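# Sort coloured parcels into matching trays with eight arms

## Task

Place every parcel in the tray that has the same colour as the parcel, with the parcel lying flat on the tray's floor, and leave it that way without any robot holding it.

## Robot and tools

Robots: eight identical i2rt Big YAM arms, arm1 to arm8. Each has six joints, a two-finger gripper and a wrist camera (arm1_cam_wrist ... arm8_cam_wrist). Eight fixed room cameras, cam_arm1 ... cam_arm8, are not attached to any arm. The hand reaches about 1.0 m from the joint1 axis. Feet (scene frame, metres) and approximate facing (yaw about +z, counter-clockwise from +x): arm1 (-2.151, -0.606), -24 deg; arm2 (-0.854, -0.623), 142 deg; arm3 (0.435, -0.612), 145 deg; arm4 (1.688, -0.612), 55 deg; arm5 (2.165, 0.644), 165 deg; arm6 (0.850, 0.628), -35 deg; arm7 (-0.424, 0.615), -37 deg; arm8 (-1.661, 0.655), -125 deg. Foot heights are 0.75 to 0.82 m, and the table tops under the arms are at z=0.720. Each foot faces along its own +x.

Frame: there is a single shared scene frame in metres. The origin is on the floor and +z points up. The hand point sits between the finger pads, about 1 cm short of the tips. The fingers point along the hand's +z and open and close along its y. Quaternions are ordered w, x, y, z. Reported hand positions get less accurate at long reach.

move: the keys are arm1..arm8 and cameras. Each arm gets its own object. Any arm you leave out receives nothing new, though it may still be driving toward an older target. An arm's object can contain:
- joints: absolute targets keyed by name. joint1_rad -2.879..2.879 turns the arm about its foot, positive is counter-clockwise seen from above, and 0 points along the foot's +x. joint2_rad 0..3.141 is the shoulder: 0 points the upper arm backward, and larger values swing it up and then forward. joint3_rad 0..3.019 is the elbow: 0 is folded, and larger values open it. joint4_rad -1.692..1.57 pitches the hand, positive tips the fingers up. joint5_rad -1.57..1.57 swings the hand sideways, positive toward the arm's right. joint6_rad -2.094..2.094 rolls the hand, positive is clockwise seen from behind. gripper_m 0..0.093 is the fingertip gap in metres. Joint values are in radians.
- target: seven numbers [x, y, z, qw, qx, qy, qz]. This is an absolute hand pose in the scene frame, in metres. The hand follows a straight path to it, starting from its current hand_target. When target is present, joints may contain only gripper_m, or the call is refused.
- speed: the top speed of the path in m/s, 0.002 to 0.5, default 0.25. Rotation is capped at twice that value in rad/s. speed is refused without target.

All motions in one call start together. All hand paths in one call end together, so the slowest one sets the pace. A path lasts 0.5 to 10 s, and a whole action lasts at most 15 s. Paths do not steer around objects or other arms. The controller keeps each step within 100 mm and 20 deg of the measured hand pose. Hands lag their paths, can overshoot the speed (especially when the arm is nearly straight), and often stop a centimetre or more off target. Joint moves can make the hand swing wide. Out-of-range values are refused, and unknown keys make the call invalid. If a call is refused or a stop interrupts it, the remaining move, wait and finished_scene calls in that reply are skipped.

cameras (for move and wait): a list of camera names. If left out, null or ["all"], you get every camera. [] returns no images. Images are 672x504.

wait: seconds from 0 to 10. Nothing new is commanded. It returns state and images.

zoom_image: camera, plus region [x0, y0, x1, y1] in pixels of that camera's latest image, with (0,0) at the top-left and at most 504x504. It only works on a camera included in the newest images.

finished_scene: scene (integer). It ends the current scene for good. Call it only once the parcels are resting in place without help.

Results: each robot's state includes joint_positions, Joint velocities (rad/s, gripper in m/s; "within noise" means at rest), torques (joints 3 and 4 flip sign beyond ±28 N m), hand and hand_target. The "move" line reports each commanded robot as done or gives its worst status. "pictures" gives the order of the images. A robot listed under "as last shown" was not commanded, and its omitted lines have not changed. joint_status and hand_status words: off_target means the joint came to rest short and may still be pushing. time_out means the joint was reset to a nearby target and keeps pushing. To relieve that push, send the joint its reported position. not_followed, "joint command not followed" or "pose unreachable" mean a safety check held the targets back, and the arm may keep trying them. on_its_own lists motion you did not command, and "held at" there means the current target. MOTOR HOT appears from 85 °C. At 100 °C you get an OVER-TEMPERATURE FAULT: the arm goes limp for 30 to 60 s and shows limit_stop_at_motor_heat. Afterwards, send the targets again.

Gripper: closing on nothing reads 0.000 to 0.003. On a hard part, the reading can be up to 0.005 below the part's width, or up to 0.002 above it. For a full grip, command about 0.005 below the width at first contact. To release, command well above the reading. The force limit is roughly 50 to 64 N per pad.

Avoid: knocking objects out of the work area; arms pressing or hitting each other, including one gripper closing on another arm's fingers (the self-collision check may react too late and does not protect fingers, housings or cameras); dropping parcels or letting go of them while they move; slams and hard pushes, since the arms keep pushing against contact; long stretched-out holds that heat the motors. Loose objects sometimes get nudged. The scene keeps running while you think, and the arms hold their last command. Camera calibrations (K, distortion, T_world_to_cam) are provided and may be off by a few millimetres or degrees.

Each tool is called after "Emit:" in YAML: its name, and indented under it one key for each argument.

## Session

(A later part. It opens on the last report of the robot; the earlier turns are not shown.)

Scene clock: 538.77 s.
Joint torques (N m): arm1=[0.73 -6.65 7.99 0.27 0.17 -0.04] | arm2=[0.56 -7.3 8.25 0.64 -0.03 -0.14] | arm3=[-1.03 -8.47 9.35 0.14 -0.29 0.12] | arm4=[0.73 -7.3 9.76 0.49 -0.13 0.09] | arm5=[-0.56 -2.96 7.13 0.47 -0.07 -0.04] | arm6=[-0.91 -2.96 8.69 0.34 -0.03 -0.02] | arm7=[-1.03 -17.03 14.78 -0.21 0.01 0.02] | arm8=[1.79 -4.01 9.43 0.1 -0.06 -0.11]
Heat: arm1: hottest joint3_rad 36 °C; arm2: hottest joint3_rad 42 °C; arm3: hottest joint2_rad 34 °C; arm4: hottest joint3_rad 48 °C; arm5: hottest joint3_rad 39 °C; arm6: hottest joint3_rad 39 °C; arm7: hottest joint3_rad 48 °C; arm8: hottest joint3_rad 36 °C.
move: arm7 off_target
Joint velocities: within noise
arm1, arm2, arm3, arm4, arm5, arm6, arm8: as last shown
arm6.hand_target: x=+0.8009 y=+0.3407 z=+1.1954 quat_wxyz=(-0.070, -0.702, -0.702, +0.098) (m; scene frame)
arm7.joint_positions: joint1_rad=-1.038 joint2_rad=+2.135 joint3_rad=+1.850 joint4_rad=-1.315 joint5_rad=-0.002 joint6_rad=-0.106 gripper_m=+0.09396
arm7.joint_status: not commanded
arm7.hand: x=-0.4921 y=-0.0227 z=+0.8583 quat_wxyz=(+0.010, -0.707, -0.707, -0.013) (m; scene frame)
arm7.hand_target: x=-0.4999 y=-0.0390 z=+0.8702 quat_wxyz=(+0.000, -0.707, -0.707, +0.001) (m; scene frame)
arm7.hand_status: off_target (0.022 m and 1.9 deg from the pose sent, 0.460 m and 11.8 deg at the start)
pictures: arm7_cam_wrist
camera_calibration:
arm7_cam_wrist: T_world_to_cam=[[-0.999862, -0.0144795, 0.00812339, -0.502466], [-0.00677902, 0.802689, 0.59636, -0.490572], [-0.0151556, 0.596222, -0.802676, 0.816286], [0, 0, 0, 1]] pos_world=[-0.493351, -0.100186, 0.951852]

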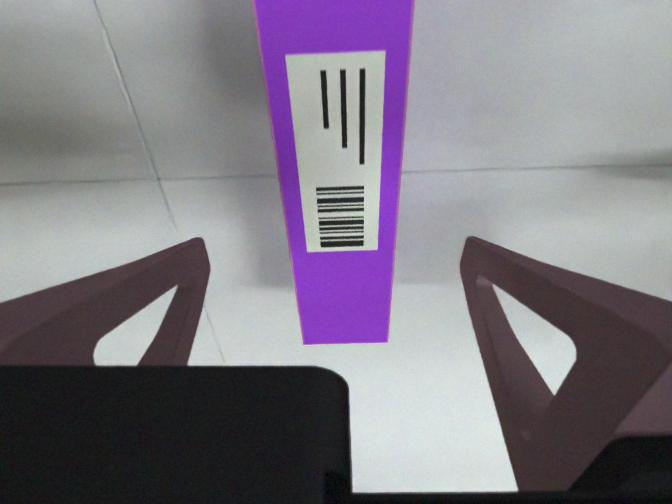

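Emit:
move:
  arm7: {"target":[-0.508,-0.034,0.745,0,0.7071,0.7071,0]}
  cameras: ["arm7_cam_wrist"]

Emit:
move:
  arm7: {"joints":{"gripper_m":0.045}}
  cameras: []

Emit:
move:
  arm7: {"target":[-0.508,-0.03,0.92,0,0.7071,0.7071,0]}
  cameras: []

Emit:
move:
  arm7: {"joints":{"joint2_rad":1.2,"joint3_rad":1.35,"joint4_rad":-1.68}}
  cameras: []

Scene clock: 546.33 s.
Joint torques (N m): arm1=[0.67 -6.71 7.97 0.09 0.13 -0.02] | arm2=[0.56 -7.3 8.25 0.64 -0.03 -0.15] | arm3=[-1.08 -8.47 9.37 0.16 -0.29 0.12] | arm4=[0.73 -7.3 9.74 0.49 -0.13 0.09] | arm5=[-0.62 -2.78 7.17 0.49 -0.1 -0.04] | arm6=[-1.08 -2.96 8.69 0.35 -0.03 -0.02] | arm7=[-1.14 -18.26 9.14 0.46 0 0.01] | arm8=[1.96 -4.07 9.43 0.1 -0.05 -0.1]
Heat: arm1: hottest joint3_rad 36 °C; arm2: hottest joint3_rad 42 °C; arm3: hottest joint2_rad 34 °C; arm4: hottest joint3_rad 48 °C; arm5: hottest joint3_rad 39 °C; arm6: hottest joint3_rad 39 °C; arm7: hottest joint3_rad 49 °C; arm8: hottest joint3_rad 36 °C.
move: arm7 done
Joint velocities: within noise
arm1, arm2, arm3, arm4, arm5, arm6, arm8: as last shown
arm6.hand_target: x=+0.8010 y=+0.3407 z=+1.1954 quat_wxyz=(-0.070, -0.702, -0.702, +0.098) (m; scene frame)
arm7.joint_positions: joint1_rad=-1.051 joint2_rad=+2.269 joint3_rad=+1.771 joint4_rad=-1.082 joint5_rad=-0.002 joint6_rad=-0.119 gripper_m=+0.09396
arm7.joint_status: not commanded
arm7.hand: x=-0.5013 y=-0.0310 z=+0.7459 quat_wxyz=(+0.003, -0.707, -0.707, -0.005) (m; scene frame)
arm7.hand_target: x=-0.5079 y=-0.0339 z=+0.7451 quat_wxyz=(+0.000, -0.707, -0.707, +0.000) (m; scene frame)
arm7.hand_status: done (0.007 m and 0.7 deg from the pose sent, 0.115 m and 1.8 deg at the start)
pictures: arm7_cam_wrist
camera_calibration:
arm7_cam_wrist: T_world_to_cam=[[-0.999837, -0.0147062, 0.0104839, -0.512658], [-0.00590555, 0.814788, 0.579728, -0.403794], [-0.0170677, 0.579572, -0.814742, 0.738459], [0, 0, 0, 1]] pos_world=[-0.502355, -0.106523, 0.841119]

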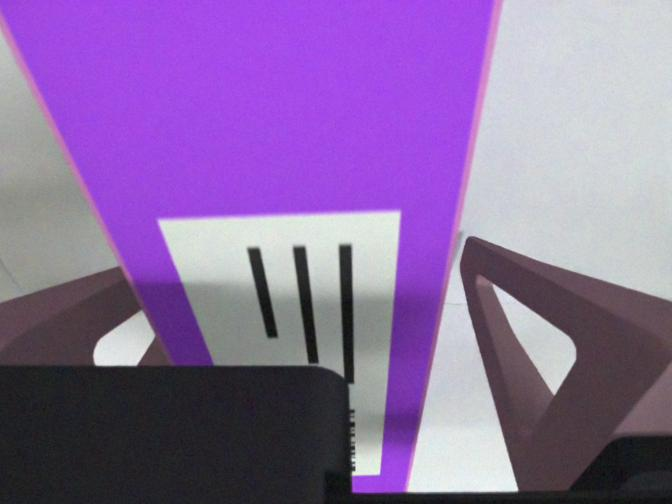

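Scene clock: 546.93 s.
Joint torques (N m): arm1=[0.73 -6.59 8.03 0.12 0.17 -0.03] | arm2=[0.56 -7.3 8.25 0.64 -0.03 -0.14] | arm3=[-0.97 -8.47 9.35 0.12 -0.28 0.13] | arm4=[0.73 -7.3 9.76 0.49 -0.13 0.09] | arm5=[-0.67 -2.84 7.08 0.43 -0.08 0] | arm6=[-0.97 -2.96 8.68 0.35 -0.03 -0.02] | arm7=[-1.08 -18.32 9.14 0.49 0 0.03] | arm8=[1.73 -4.37 9.37 0.16 -0.04 -0.08]
Heat: arm1: hottest joint3_rad 36 °C; arm2: hottest joint3_rad 42 °C; arm3: hottest joint2_rad 34 °C; arm4: hottest joint3_rad 48 °C; arm5: hottest joint3_rad 39 °C; arm6: hottest joint3_rad 39 °C; arm7: hottest joint3_rad 49 °C; arm8: hottest joint3_rad 36 °C.
move: arm7 off_target
Joint velocities: within noise
arm1, arm2, arm3, arm4: as last shown
arm5.joint_positions: joint1_rad=+1.564 joint2_rad=+0.997 joint3_rad=+1.346 joint4_rad=-1.672 joint5_rad=+0.000 joint6_rad=-0.268 gripper_m=+0.08988
arm5.joint_status: not commanded
arm5.hand: x=+2.0855 y=+0.3598 z=+1.1657 quat_wxyz=(+0.060, +0.702, +0.702, -0.104) (m; scene frame)
arm5.hand_target: x=+2.0857 y=+0.3605 z=+1.1663 quat_wxyz=(+0.058, +0.702, +0.702, -0.101) (m; scene frame)
arm5.hand_status: not commanded
arm6.joint_positions: joint1_rad=-1.117 joint2_rad=+1.001 joint3_rad=+1.346 joint4_rad=-1.674 joint5_rad=+0.001 joint6_rad=-0.176 gripper_m=+0.08989
arm6.joint_status: not commanded
arm6.hand: x=+0.8019 y=+0.3392 z=+1.1937 quat_wxyz=(-0.069, -0.698, -0.706, +0.099) (m; scene frame)
arm6.hand_target: x=+0.8010 y=+0.3407 z=+1.1954 quat_wxyz=(-0.070, -0.702, -0.702, +0.098) (m; scene frame)
arm6.hand_status: not commanded
arm7.joint_positions: joint1_rad=-1.051 joint2_rad=+2.269 joint3_rad=+1.771 joint4_rad=-1.082 joint5_rad=-0.002 joint6_rad=-0.119 gripper_m=+0.06066
arm7.joint_status: gripper_m off_target (ended at +0.06068, target +0.04500)
arm7.hand: x=-0.5013 y=-0.0310 z=+0.7459 quat_wxyz=(+0.003, -0.707, -0.707, -0.005) (m; scene frame)
arm7.hand_target: x=-0.5079 y=-0.0339 z=+0.7451 quat_wxyz=(+0.000, -0.707, -0.707, +0.000) (m; scene frame)
arm7.hand_status: not commanded
arm8.joint_positions: joint1_rad=+0.351 joint2_rad=+1.002 joint3_rad=+1.355 joint4_rad=-1.675 joint5_rad=-0.001 joint6_rad=-0.246 gripper_m=+0.08993
arm8.joint_status: not commanded
arm8.hand: x=-1.7354 y=+0.3711 z=+1.1374 quat_wxyz=(-0.064, -0.705, -0.698, +0.106) (m; scene frame)
arm8.hand_target: x=-1.7347 y=+0.3733 z=+1.1358 quat_wxyz=(-0.061, -0.702, -0.702, +0.104) (m; scene frame)
arm8.hand_status: not commanded
pictures: none
No camera images: "cameras" was empty.

Scene clock: 548.50 s.
Joint torques (N m): arm1=[0.73 -7.12 7.95 0.12 0.17 -0.04] | arm2=[0.56 -7.3 8.24 0.64 -0.03 -0.14] | arm3=[-0.91 -8.35 9.33 0.13 -0.28 0.12] | arm4=[0.79 -7.3 9.76 0.49 -0.13 0.09] | arm5=[-1.2 -2.49 7.1 0.46 -0.06 -0.03] | arm6=[-1.03 -2.96 8.68 0.32 -0.03 -0.02] | arm7=[-1.03 -17.49 14.91 -0.46 0 0.01] | arm8=[2.02 -4.42 9.42 0.09 -0.04 -0.1]
Heat: arm1: hottest joint3_rad 36 °C; arm2: hottest joint3_rad 42 °C; arm3: hottest joint2_rad 34 °C; arm4: hottest joint3_rad 48 °C; arm5: hottest joint3_rad 39 °C; arm6: hottest joint3_rad 39 °C; arm7: hottest joint3_rad 49 °C; arm8: hottest joint3_rad 36 °C.
move: arm7 off_target
Joint velocities: within noise
arm1, arm2, arm3, arm4, arm5, arm6, arm8: as last shown
arm7.joint_positions: joint1_rad=-1.052 joint2_rad=+2.087 joint3_rad=+1.889 joint4_rad=-1.410 joint5_rad=-0.002 joint6_rad=-0.120 gripper_m=+0.06066
arm7.joint_status: not commanded
arm7.hand: x=-0.4999 y=-0.0141 z=+0.9029 quat_wxyz=(+0.012, -0.707, -0.707, -0.016) (m; scene frame)
arm7.hand_target: x=-0.5079 y=-0.0288 z=+0.9202 quat_wxyz=(+0.000, -0.707, -0.707, +0.000) (m; scene frame)
arm7.hand_status: off_target (0.025 m and 2.3 deg from the pose sent, 0.174 m and 0.7 deg at the start)
pictures: none
No camera images: "cameras" was empty.

Scene clock: 550.17 s.
Joint torques (N m): arm1=[0.97 -6.89 8.01 0.14 0.16 -0.04] | arm2=[0.56 -7.3 8.25 0.64 -0.03 -0.14] | arm3=[-0.91 -8.53 9.37 0.18 -0.29 0.13] | arm4=[0.73 -7.3 9.76 0.47 -0.13 0.09] | arm5=[-0.73 -2.73 7.15 0.5 -0.1 -0.04] | arm6=[-1.03 -2.96 8.68 0.35 -0.03 -0.02] | arm7=[-1.14 -7 9.25 -0.02 0 0.02] | arm8=[2.2 -4.07 9.35 0.09 -0.04 -0.1]
Heat: arm1: hottest joint3_rad 36 °C; arm2: hottest joint3_rad 42 °C; arm3: hottest joint2_rad 34 °C; arm4: hottest joint3_rad 48 °C; arm5: hottest joint3_rad 39 °C; arm6: hottest joint3_rad 39 °C; arm7: hottest joint3_rad 49 °C; arm8: hottest joint3_rad 36 °C.
move: arm7 done
Joint velocities: within noise
arm1, arm2, arm4, arm5, arm6, arm8: as last shown
arm3.joint_positions: joint1_rad=+0.261 joint2_rad=+1.107 joint3_rad=+1.348 joint4_rad=-1.674 joint5_rad=-0.004 joint6_rad=-0.369 gripper_m=+0.08997
arm3.joint_status: not commanded
arm3.hand: x=+0.1347 y=-0.5052 z=+1.0977 quat_wxyz=(-0.025, +0.998, +0.010, -0.062) (m; scene frame)
arm3.hand_target: x=+0.1375 y=-0.5054 z=+1.1005 quat_wxyz=(-0.024, +0.998, +0.001, -0.065) (m; scene frame)
arm3.hand_status: not commanded
arm7.joint_positions: joint1_rad=-1.052 joint2_rad=+1.199 joint3_rad=+1.361 joint4_rad=-1.673 joint5_rad=-0.002 joint6_rad=-0.120 gripper_m=+0.06066
arm7.joint_status: all done
arm7.hand: x=-0.4644 y=+0.2775 z=+1.1225 quat_wxyz=(-0.018, -0.707, -0.707, +0.022) (m; scene frame)
arm7.hand_target: x=-0.4673 y=+0.2813 z=+1.1178 quat_wxyz=(-0.012, -0.707, -0.707, +0.015) (m; scene frame)
arm7.hand_status: not commanded
pictures: none
No camera images: "cameras" was empty.

Emit:
move:
  arm7: {"joints":{"joint1_rad":2.169,"joint6_rad":0.01}}
  cameras: []

Emit:
move:
  arm7: {"target":[-0.397,1.295,0.88,0,-0.689,0.7247,0]}
  cameras: ["arm7_cam_wrist","cam_arm7"]

Scene clock: 573.93 s.
Joint torques (N m): arm1=[0.5 -6.89 7.87 0.18 0.17 -0.07] | arm2=[0.5 -7.3 8.25 0.64 -0.03 -0.14] | arm3=[-1.03 -8.47 9.37 0.14 -0.3 0.12] | arm4=[0.73 -7.3 9.74 0.47 -0.13 0.09] | arm5=[-0.26 -2.96 7.01 0.32 -0.09 -0.04] | arm6=[-0.97 -3.02 8.66 0.35 -0.03 -0.02] | arm7=[0.32 -8.12 9.21 -0.06 0 0.2] | arm8=[2.02 -4.01 9.42 0.08 -0.06 -0.1]
Heat: arm1: hottest joint3_rad 36 °C; arm2: hottest joint3_rad 42 °C; arm3: hottest joint3_rad 34 °C; arm4: hottest joint3_rad 48 °C; arm5: hottest joint3_rad 39 °C; arm6: hottest joint3_rad 39 °C; arm7: hottest joint3_rad 47 °C; arm8: hottest joint3_rad 36 °C.
move: arm7 done
Joint velocities: within noise
arm1, arm2, arm3, arm4, arm5, arm6, arm8: as last shown
arm7.joint_positions: joint1_rad=+2.161 joint2_rad=+1.214 joint3_rad=+1.361 joint4_rad=-1.673 joint5_rad=-0.002 joint6_rad=+0.002 gripper_m=+0.06053
arm7.joint_status: all done
arm7.hand: x=-0.4066 y=+0.9555 z=+1.1195 quat_wxyz=(-0.016, +0.689, -0.725, -0.017) (m; scene frame)
arm7.hand_target: x=-0.4092 y=+0.9493 z=+1.1195 quat_wxyz=(-0.015, +0.688, -0.725, -0.015) (m; scene frame)
arm7.hand_status: not commanded
pictures: none
No camera images: "cameras" was empty.

Scene clock: 576.67 s.
Joint torques (N m): arm1=[0.67 -6.59 7.92 0.13 0.18 -0.02] | arm2=[0.56 -7.3 8.27 0.64 -0.03 -0.14] | arm3=[-1.14 -8.59 9.35 0.16 -0.29 0.12] | arm4=[0.73 -7.36 9.76 0.49 -0.13 0.09] | arm5=[-0.67 -2.43 7.1 0.46 -0.08 -0.02] | arm6=[-0.91 -2.96 8.69 0.34 -0.02 -0.02] | arm7=[0.44 -17.49 15.24 -0.36 0.02 0.2] | arm8=[1.96 -3.9 9.37 0.09 -0.04 -0.1]
Heat: arm1: hottest joint3_rad 36 °C; arm2: hottest joint3_rad 41 °C; arm3: hottest joint3_rad 34 °C; arm4: hottest joint3_rad 48 °C; arm5: hottest joint3_rad 39 °C; arm6: hottest joint3_rad 39 °C; arm7: hottest joint3_rad 47 °C; arm8: hottest joint3_rad 36 °C.
move: arm7 off_target
Joint velocities: within noise
arm1, arm2, arm3, arm4, arm5, arm6, arm8: as last shown
arm7.joint_positions: joint1_rad=+2.163 joint2_rad=+2.201 joint3_rad=+1.977 joint4_rad=-1.385 joint5_rad=-0.002 joint6_rad=+0.003 gripper_m=+0.06053
arm7.joint_status: not commanded
arm7.hand: x=-0.3923 y=+1.2767 z=+0.8670 quat_wxyz=(+0.014, +0.689, -0.724, +0.012) (m; scene frame)
arm7.hand_target: x=-0.3971 y=+1.2938 z=+0.8802 quat_wxyz=(+0.000, +0.689, -0.725, -0.001) (m; scene frame)
arm7.hand_status: off_target (0.023 m and 2.1 deg from the pose sent, 0.416 m and 2.7 deg at the start)
pictures: arm7_cam_wrist, cam_arm7
camera_calibration:
arm7_cam_wrist: T_world_to_cam=[[0.999363, -0.0339867, 0.0108498, 0.422793], [-0.0337048, -0.799713, 0.599435, 0.494419], [-0.0116961, -0.599419, -0.80035, 1.57584], [0, 0, 0, 1]] pos_world=[-0.387428, 1.35435, 0.960261]

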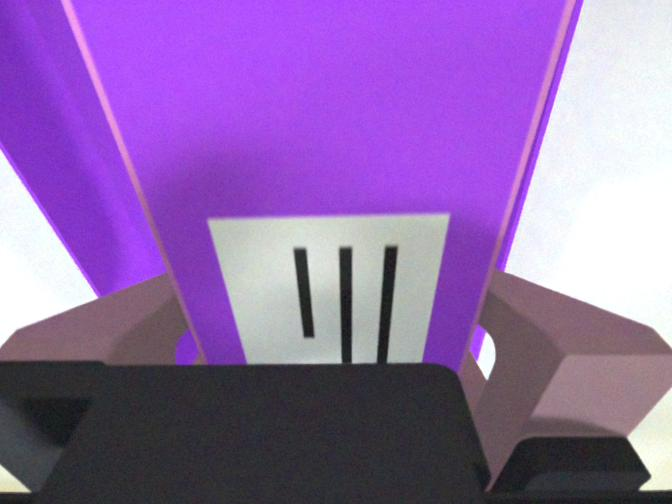

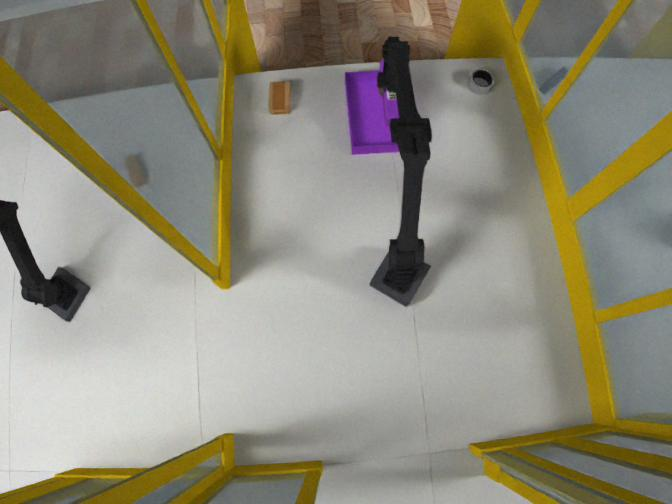

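Emit:
move:
  arm7: {"target":[-0.426,1.300,0.83,0,-0.7071,0.7071,0]}
  cameras: ["arm7_cam_wrist"]

Scene clock: 592.10 s.
Joint torques (N m): arm1=[0.32 -6.95 7.95 0.16 0.18 -0.04] | arm2=[0.5 -7.3 8.27 0.64 -0.03 -0.14] | arm3=[-0.97 -8.47 9.35 0.14 -0.29 0.12] | arm4=[0.73 -7.36 9.74 0.49 -0.13 0.09] | arm5=[-0.73 -2.9 7.06 0.44 -0.07 -0.04] | arm6=[-0.97 -2.96 8.68 0.35 -0.02 -0.02] | arm7=[-0.32 -18.43 11.78 0.5 0.01 0.12] | arm8=[1.96 -4.31 9.43 0.1 -0.05 -0.08]
Heat: arm1: hottest joint3_rad 36 °C; arm2: hottest joint3_rad 41 °C; arm3: hottest joint2_rad 33 °C; arm4: hottest joint3_rad 48 °C; arm5: hottest joint3_rad 39 °C; arm6: hottest joint3_rad 39 °C; arm7: hottest joint3_rad 47 °C; arm8: hottest joint3_rad 36 °C.
move: arm7 done
Joint velocities: within noise
arm1.joint_positions: joint1_rad=-1.547 joint2_rad=+1.201 joint3_rad=+1.361 joint4_rad=-1.674 joint5_rad=+0.004 joint6_rad=-0.003 gripper_m=+0.08489
arm1.joint_status: not commanded
arm1.hand: x=-2.2858 y=-0.9148 z=+1.0920 quat_wxyz=(-0.019, -0.832, -0.553, +0.026) (m; scene frame)
arm1.hand_target: x=-2.2876 y=-0.9100 z=+1.0882 quat_wxyz=(-0.013, -0.834, -0.552, +0.020) (m; scene frame)
arm1.hand_status: not commanded
arm2.joint_positions: joint1_rad=-1.459 joint2_rad=+1.098 joint3_rad=+1.352 joint4_rad=-1.676 joint5_rad=+0.000 joint6_rad=-0.536 gripper_m=+0.08992
arm2.joint_status: not commanded
arm2.hand: x=-0.6887 y=-0.3538 z=+1.1490 quat_wxyz=(-0.072, +0.701, -0.710, -0.018) (m; scene frame)
arm2.hand_target: x=-0.6902 y=-0.3540 z=+1.1476 quat_wxyz=(-0.069, +0.705, -0.705, -0.017) (m; scene frame)
arm2.hand_status: not commanded
arm3, arm5, arm6, arm8: as last shown
arm4.joint_positions: joint1_rad=-1.871 joint2_rad=+1.211 joint3_rad=+1.356 joint4_rad=-1.684 joint5_rad=-0.014 joint6_rad=+0.034 gripper_m=+0.08491
arm4.joint_status: not commanded
arm4.hand: x=+1.8978 y=-0.8758 z=+1.0719 quat_wxyz=(-0.014, -0.458, -0.889, +0.008) (m; scene frame)
arm4.hand_target: x=+1.8994 y=-0.8717 z=+1.0732 quat_wxyz=(-0.019, -0.456, -0.890, +0.009) (m; scene frame)
arm4.hand_status: not commanded
arm7.joint_positions: joint1_rad=+2.215 joint2_rad=+2.259 joint3_rad=+1.977 joint4_rad=-1.316 joint5_rad=-0.002 joint6_rad=+0.003 gripper_m=+0.06053
arm7.joint_status: not commanded
arm7.hand: x=-0.4267 y=+1.2898 z=+0.8289 quat_wxyz=(+0.009, +0.708, -0.706, +0.008) (m; scene frame)
arm7.hand_target: x=-0.4260 y=+1.2997 z=+0.8300 quat_wxyz=(+0.000, +0.707, -0.707, +0.000) (m; scene frame)
arm7.hand_status: done (0.010 m and 1.4 deg from the pose sent, 0.055 m and 3.5 deg at the start)
pictures: arm7_cam_wrist
camera_calibration:
arm7_cam_wrist: T_world_to_cam=[[0.999779, 0.017777, 0.0112147, 0.391199], [0.00774018, -0.807445, 0.589892, 0.56212], [0.0195418, -0.589674, -0.807405, 1.55946], [0, 0, 0, 1]] pos_world=[-0.425938, 1.3665, 0.923141]

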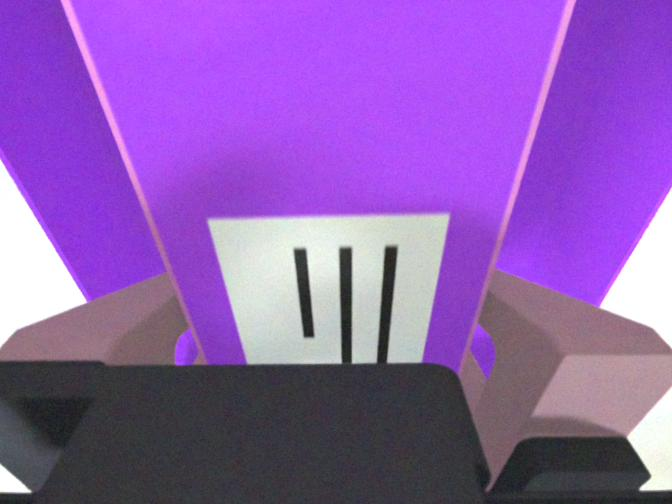

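Emit:
move:
  arm7: {"target":[-0.427,1.298,0.748,0,-0.7071,0.7071,0],"speed":0.12}
  cameras: ["arm7_cam_wrist"]

Scene clock: 597.07 s.
Joint torques (N m): arm1=[0.56 -6.89 7.97 0.18 0.17 -0.05] | arm2=[0.56 -7.24 8.25 0.64 -0.03 -0.14] | arm3=[-1.03 -8.59 9.36 0.14 -0.29 0.12] | arm4=[0.73 -7.3 9.76 0.47 -0.13 0.09] | arm5=[-1.08 -3.08 7.16 0.36 -0.04 -0.01] | arm6=[-0.97 -2.9 8.7 0.35 -0.03 -0.02] | arm7=[-0.09 -18.84 8.91 0.5 0.02 0.14] | arm8=[1.85 -3.66 9.43 0.06 -0.06 -0.11]
Heat: arm1: hottest joint3_rad 36 °C; arm2: hottest joint3_rad 41 °C; arm3: hottest joint2_rad 33 °C; arm4: hottest joint3_rad 48 °C; arm5: hottest joint3_rad 39 °C; arm6: hottest joint3_rad 39 °C; arm7: hottest joint3_rad 47 °C; arm8: hottest joint3_rad 36 °C.
move: arm7 done
Joint velocities: within noise
arm1, arm2, arm3, arm4, arm5, arm6, arm8: as last shown
arm7.joint_positions: joint1_rad=+2.215 joint2_rad=+2.342 joint3_rad=+1.925 joint4_rad=-1.155 joint5_rad=-0.002 joint6_rad=+0.003 gripper_m=+0.06054
arm7.joint_status: not commanded
arm7.hand: x=-0.4268 y=+1.2981 z=+0.7551 quat_wxyz=(+0.000, +0.708, -0.706, -0.001) (m; scene frame)
arm7.hand_target: x=-0.4270 y=+1.2980 z=+0.7480 quat_wxyz=(+0.000, +0.707, -0.707, +0.000) (m; scene frame)
arm7.hand_status: done (0.007 m and 0.2 deg from the pose sent, 0.081 m and 1.4 deg at the start)
pictures: arm7_cam_wrist
camera_calibration:
arm7_cam_wrist: T_world_to_cam=[[0.999781, 0.0174358, 0.0115702, 0.392167], [0.00773883, -0.821804, 0.569718, 0.646236], [0.0194419, -0.569503, -0.821759, 1.48938], [0, 0, 0, 1]] pos_world=[-0.426038, 1.37245, 0.851199]

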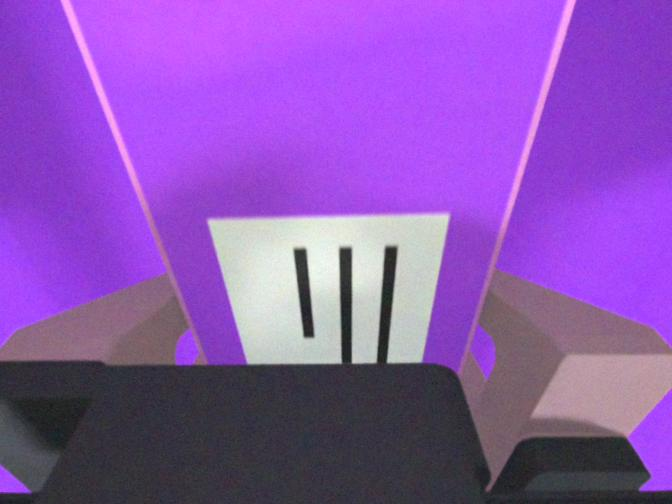

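Emit:
move:
  arm7: {"target":[-0.427,1.298,0.738,0,-0.7071,0.7071,0],"speed":0.1}
  cameras: []

Emit:
move:
  arm7: {"joints":{"gripper_m":0.09}}
  cameras: []

Emit:
move:
  arm7: {"target":[-0.427,1.29,0.92,0,-0.7071,0.7071,0]}
  cameras: []

Emit:
move:
  arm7: {"joints":{"joint2_rad":1.2,"joint3_rad":1.35,"joint4_rad":-1.68}}
  cameras: ["cam_arm7"]

Scene clock: 604.57 s.
Joint torques (N m): arm1=[0.5 -6.77 7.91 0.16 0.18 -0.07] | arm2=[0.56 -7.3 8.25 0.64 -0.03 -0.14] | arm3=[-0.91 -8.64 9.36 0.14 -0.29 0.12] | arm4=[0.73 -7.3 9.76 0.49 -0.13 0.09] | arm5=[-0.67 -3.19 7.12 0.4 -0.08 -0.07] | arm6=[-0.97 -2.96 8.68 0.32 -0.03 -0.02] | arm7=[-0.26 -17.9 8.44 0.54 0.03 0.14] | arm8=[1.96 -4.07 9.36 0.13 -0.02 -0.1]
Heat: arm1: hottest joint3_rad 36 °C; arm2: hottest joint3_rad 41 °C; arm3: hottest joint2_rad 33 °C; arm4: hottest joint3_rad 48 °C; arm5: hottest joint3_rad 39 °C; arm6: hottest joint3_rad 39 °C; arm7: hottest joint3_rad 47 °C; arm8: hottest joint3_rad 36 °C.
move: arm7 off_target
Joint velocities: within noise
arm1, arm2, arm3, arm4, arm5, arm6, arm8: as last shown
arm7.joint_positions: joint1_rad=+2.215 joint2_rad=+2.342 joint3_rad=+1.925 joint4_rad=-1.139 joint5_rad=-0.002 joint6_rad=+0.003 gripper_m=+0.06054
arm7.joint_status: not commanded
arm7.hand: x=-0.4268 y=+1.3022 z=+0.7551 quat_wxyz=(-0.006, +0.708, -0.706, -0.007) (m; scene frame)
arm7.hand_target: x=-0.4270 y=+1.2977 z=+0.7383 quat_wxyz=(+0.000, +0.707, -0.707, +0.000) (m; scene frame)
arm7.hand_status: off_target (0.018 m and 1.0 deg from the pose sent, 0.017 m and 0.2 deg at the start)
pictures: none
No camera images: "cameras" was empty.

Scene clock: 605.20 s.
Joint torques (N m): arm1=[0.67 -7 7.95 0.18 0.19 -0.05] | arm2=[0.56 -7.3 8.25 0.64 -0.03 -0.14] | arm3=[-1.2 -8.53 9.36 0.17 -0.29 0.12] | arm4=[0.73 -7.3 9.76 0.47 -0.13 0.09] | arm5=[-0.44 -2.78 7.2 0.39 -0.09 -0.01] | arm6=[-0.91 -2.96 8.68 0.35 -0.03 -0.02] | arm7=[-0.26 -17.96 8.47 0.55 0.03 0.15] | arm8=[2.02 -4.13 9.4 0.03 -0.05 -0.1]
Heat: arm1: hottest joint3_rad 36 °C; arm2: hottest joint3_rad 41 °C; arm3: hottest joint2_rad 33 °C; arm4: hottest joint3_rad 48 °C; arm5: hottest joint3_rad 39 °C; arm6: hottest joint3_rad 39 °C; arm7: hottest joint3_rad 47 °C; arm8: hottest joint3_rad 36 °C.
move: arm7 done
Joint velocities: within noise
arm1, arm2, arm3, arm4: as last shown
arm5.joint_positions: joint1_rad=+1.564 joint2_rad=+0.997 joint3_rad=+1.346 joint4_rad=-1.672 joint5_rad=+0.000 joint6_rad=-0.268 gripper_m=+0.08988
arm5.joint_status: not commanded
arm5.hand: x=+2.0855 y=+0.3598 z=+1.1657 quat_wxyz=(+0.060, +0.702, +0.702, -0.104) (m; scene frame)
arm5.hand_target: x=+2.0857 y=+0.3605 z=+1.1663 quat_wxyz=(+0.058, +0.702, +0.702, -0.101) (m; scene frame)
arm5.hand_status: not commanded
arm6.joint_positions: joint1_rad=-1.117 joint2_rad=+1.001 joint3_rad=+1.346 joint4_rad=-1.674 joint5_rad=+0.001 joint6_rad=-0.176 gripper_m=+0.08989
arm6.joint_status: not commanded
arm6.hand: x=+0.8019 y=+0.3392 z=+1.1937 quat_wxyz=(-0.069, -0.698, -0.706, +0.099) (m; scene frame)
arm6.hand_target: x=+0.8009 y=+0.3407 z=+1.1954 quat_wxyz=(-0.070, -0.702, -0.702, +0.098) (m; scene frame)
arm6.hand_status: not commanded
arm7.joint_positions: joint1_rad=+2.215 joint2_rad=+2.342 joint3_rad=+1.925 joint4_rad=-1.139 joint5_rad=-0.002 joint6_rad=+0.003 gripper_m=+0.08985
arm7.joint_status: all done
arm7.hand: x=-0.4268 y=+1.3022 z=+0.7551 quat_wxyz=(-0.006, +0.708, -0.706, -0.007) (m; scene frame)
arm7.hand_target: x=-0.4270 y=+1.2977 z=+0.7383 quat_wxyz=(+0.000, +0.707, -0.707, +0.000) (m; scene frame)
arm7.hand_status: not commanded
arm8.joint_positions: joint1_rad=+0.351 joint2_rad=+1.002 joint3_rad=+1.355 joint4_rad=-1.675 joint5_rad=-0.001 joint6_rad=-0.246 gripper_m=+0.08993
arm8.joint_status: not commanded
arm8.hand: x=-1.7354 y=+0.3711 z=+1.1374 quat_wxyz=(-0.064, -0.705, -0.698, +0.106) (m; scene frame)
arm8.hand_target: x=-1.7347 y=+0.3733 z=+1.1358 quat_wxyz=(-0.061, -0.702, -0.702, +0.104) (m; scene frame)
arm8.hand_status: not commanded
pictures: none
No camera images: "cameras" was empty.

Scene clock: 606.80 s.
Joint torques (N m): arm1=[0.62 -6.77 7.87 0.24 0.19 -0.05] | arm2=[0.56 -7.24 8.25 0.64 -0.03 -0.14] | arm3=[-0.97 -8.53 9.37 0.18 -0.29 0.12] | arm4=[0.73 -7.36 9.74 0.49 -0.13 0.09] | arm5=[-0.73 -2.9 7.17 0.36 -0.1 -0.02] | arm6=[-0.97 -3.02 8.68 0.34 -0.02 -0.02] | arm7=[-0.26 -17.9 15.04 -0.38 0.03 0.14] | arm8=[2.08 -4.13 9.35 0.2 -0.06 -0.09]
Heat: arm1: hottest joint3_rad 36 °C; arm2: hottest joint3_rad 41 °C; arm3: hottest joint2_rad 33 °C; arm4: hottest joint3_rad 48 °C; arm5: hottest joint3_rad 39 °C; arm6: hottest joint3_rad 39 °C; arm7: hottest joint3_rad 47 °C; arm8: hottest joint3_rad 36 °C.
move: arm7 off_target
Joint velocities: within noise
arm1, arm2, arm3, arm4, arm5, arm6, arm8: as last shown
arm7.joint_positions: joint1_rad=+2.215 joint2_rad=+2.171 joint3_rad=+2.028 joint4_rad=-1.466 joint5_rad=-0.002 joint6_rad=+0.003 gripper_m=+0.08993
arm7.joint_status: not commanded
arm7.hand: x=-0.4266 y=+1.2750 z=+0.9055 quat_wxyz=(+0.013, +0.708, -0.706, +0.012) (m; scene frame)
arm7.hand_target: x=-0.4270 y=+1.2890 z=+0.9202 quat_wxyz=(+0.000, +0.707, -0.707, +0.000) (m; scene frame)
arm7.hand_status: off_target (0.021 m and 2.0 deg from the pose sent, 0.165 m and 1.0 deg at the start)
pictures: none
No camera images: "cameras" was empty.

Scene clock: 608.50 s.
Joint torques (N m): arm1=[0.67 -6.83 8.03 0.08 0.18 -0.06] | arm2=[0.56 -7.3 8.27 0.62 -0.02 -0.14] | arm3=[-0.91 -8.47 9.37 0.16 -0.28 0.12] | arm4=[0.73 -7.3 9.76 0.49 -0.13 0.09] | arm5=[-0.26 -2.43 6.93 0.5 -0.09 -0.03] | arm6=[-0.97 -2.9 8.69 0.35 -0.03 -0.02] | arm7=[-0.15 -7.47 9.06 0.01 0.02 0.15] | arm8=[1.73 -4.31 9.37 0.09 -0.05 -0.09]
Heat: arm1: hottest joint3_rad 36 °C; arm2: hottest joint3_rad 41 °C; arm3: hottest joint2_rad 33 °C; arm4: hottest joint3_rad 48 °C; arm5: hottest joint3_rad 39 °C; arm6: hottest joint3_rad 39 °C; arm7: hottest joint3_rad 47 °C; arm8: hottest joint3_rad 36 °C.
move: arm7 done
Joint velocities: within noise
arm1, arm2, arm4, arm5, arm6, arm8: as last shown
arm3.joint_positions: joint1_rad=+0.261 joint2_rad=+1.107 joint3_rad=+1.348 joint4_rad=-1.674 joint5_rad=-0.004 joint6_rad=-0.369 gripper_m=+0.08997
arm3.joint_status: not commanded
arm3.hand: x=+0.1347 y=-0.5052 z=+1.0977 quat_wxyz=(-0.025, +0.998, +0.010, -0.062) (m; scene frame)
arm3.hand_target: x=+0.1375 y=-0.5054 z=+1.1005 quat_wxyz=(-0.024, +0.998, +0.001, -0.065) (m; scene frame)
arm3.hand_status: not commanded
arm6.hand_target: x=+0.8010 y=+0.3407 z=+1.1954 quat_wxyz=(-0.070, -0.702, -0.702, +0.098) (m; scene frame)
arm7.joint_positions: joint1_rad=+2.215 joint2_rad=+1.203 joint3_rad=+1.363 joint4_rad=-1.674 joint5_rad=-0.002 joint6_rad=+0.003 gripper_m=+0.08993
arm7.joint_status: all done
arm7.hand: x=-0.4250 y=+0.9540 z=+1.1238 quat_wxyz=(-0.020, +0.708, -0.706, -0.022) (m; scene frame)
arm7.hand_target: x=-0.4250 y=+0.9496 z=+1.1196 quat_wxyz=(-0.015, +0.707, -0.707, -0.015) (m; scene frame)
arm7.hand_status: not commanded
pictures: cam_arm7

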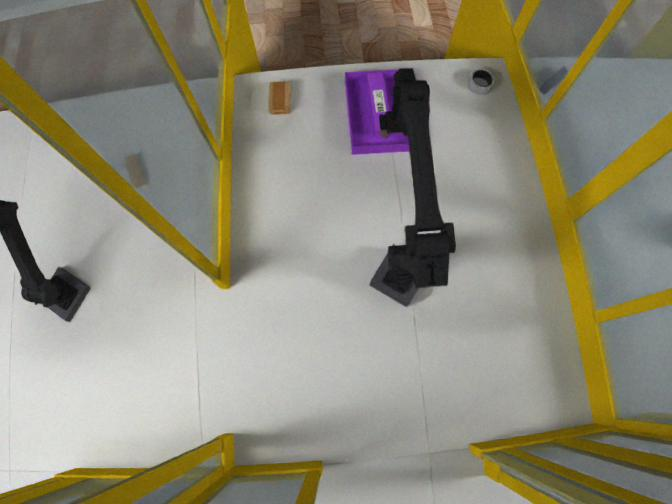

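Emit:
move:
  arm7: {"joints":{"joint1_rad":1.4}}
  cameras: ["cam_arm7","cam_arm1","cam_arm3","cam_arm4"]

Emit:
zoom_image:
  camera: "cam_arm7"
  region: [310, 50, 460, 170]

Scene clock: 614.33 s.
Joint torques (N m): arm1=[1.2 -6.53 7.9 0.06 0.15 -0.03] | arm2=[0.56 -7.3 8.25 0.64 -0.03 -0.14] | arm3=[-1.03 -8.41 9.33 0.13 -0.3 0.11] | arm4=[0.73 -7.3 9.76 0.49 -0.13 0.09] | arm5=[-0.91 -2.96 7.08 0.31 -0.08 -0.01] | arm6=[-1.03 -2.96 8.69 0.34 -0.03 -0.02] | arm7=[-0.97 -7.41 9.02 -0.02 -0.03 0.15] | arm8=[2.02 -4.13 9.36 0.09 -0.06 -0.1]
Heat: arm1: hottest joint3_rad 36 °C; arm2: hottest joint3_rad 41 °C; arm3: hottest joint2_rad 33 °C; arm4: hottest joint3_rad 48 °C; arm5: hottest joint3_rad 39 °C; arm6: hottest joint3_rad 39 °C; arm7: hottest joint3_rad 48 °C; arm8: hottest joint3_rad 36 °C.
move: arm7 done
Joint velocities: within noise
arm1, arm2, arm3, arm4, arm5, arm6, arm8: as last shown
arm4.hand_target: x=+1.8995 y=-0.8717 z=+1.0732 quat_wxyz=(-0.019, -0.456, -0.890, +0.009) (m; scene frame)
arm7.joint_positions: joint1_rad=+1.408 joint2_rad=+1.203 joint3_rad=+1.363 joint4_rad=-1.674 joint5_rad=+0.000 joint6_rad=+0.003 gripper_m=+0.08994
arm7.joint_status: all done
arm7.hand: x=-0.1788 y=+0.8500 z=+1.1234 quat_wxyz=(-0.026, +0.373, -0.927, -0.012) (m; scene frame)
arm7.hand_target: x=-0.1799 y=+0.8448 z=+1.1192 quat_wxyz=(-0.019, +0.368, -0.930, -0.009) (m; scene frame)
arm7.hand_status: not commanded
pictures: cam_arm1, cam_arm3, cam_arm4, cam_arm7

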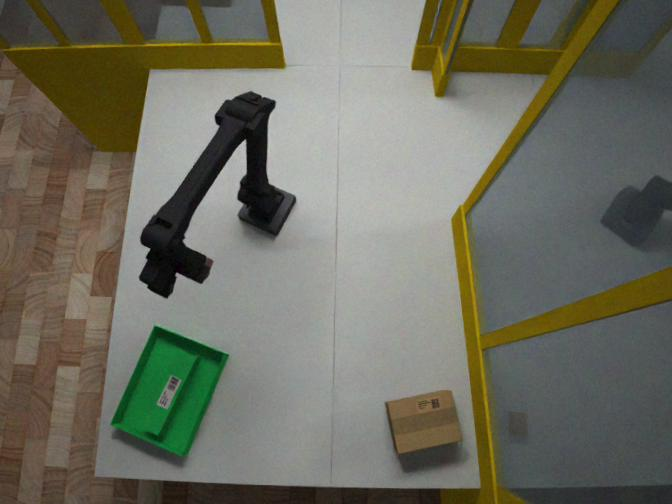

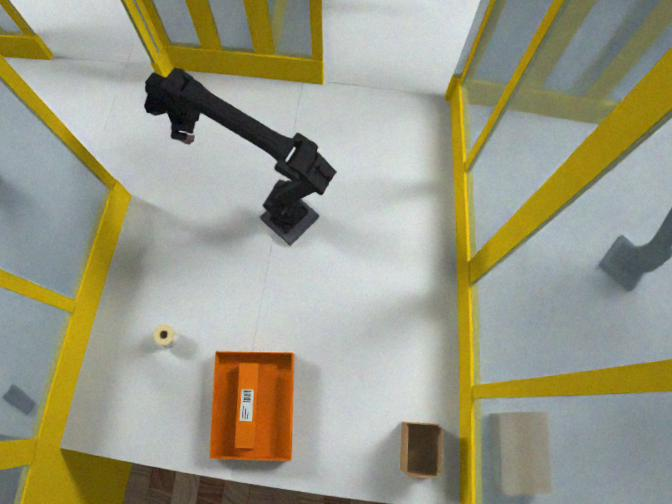

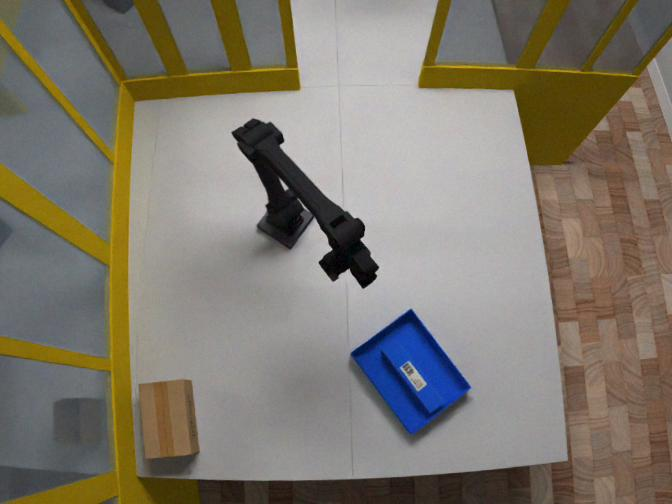

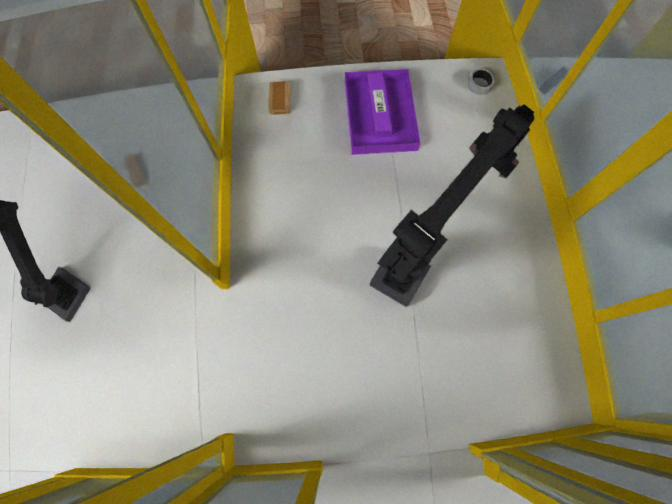

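Scaled by 3.360.

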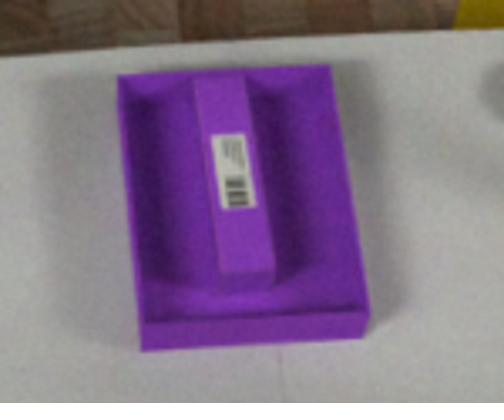

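Emit:
finished_scene:
  scene: 2

The scene is finished: the task was done.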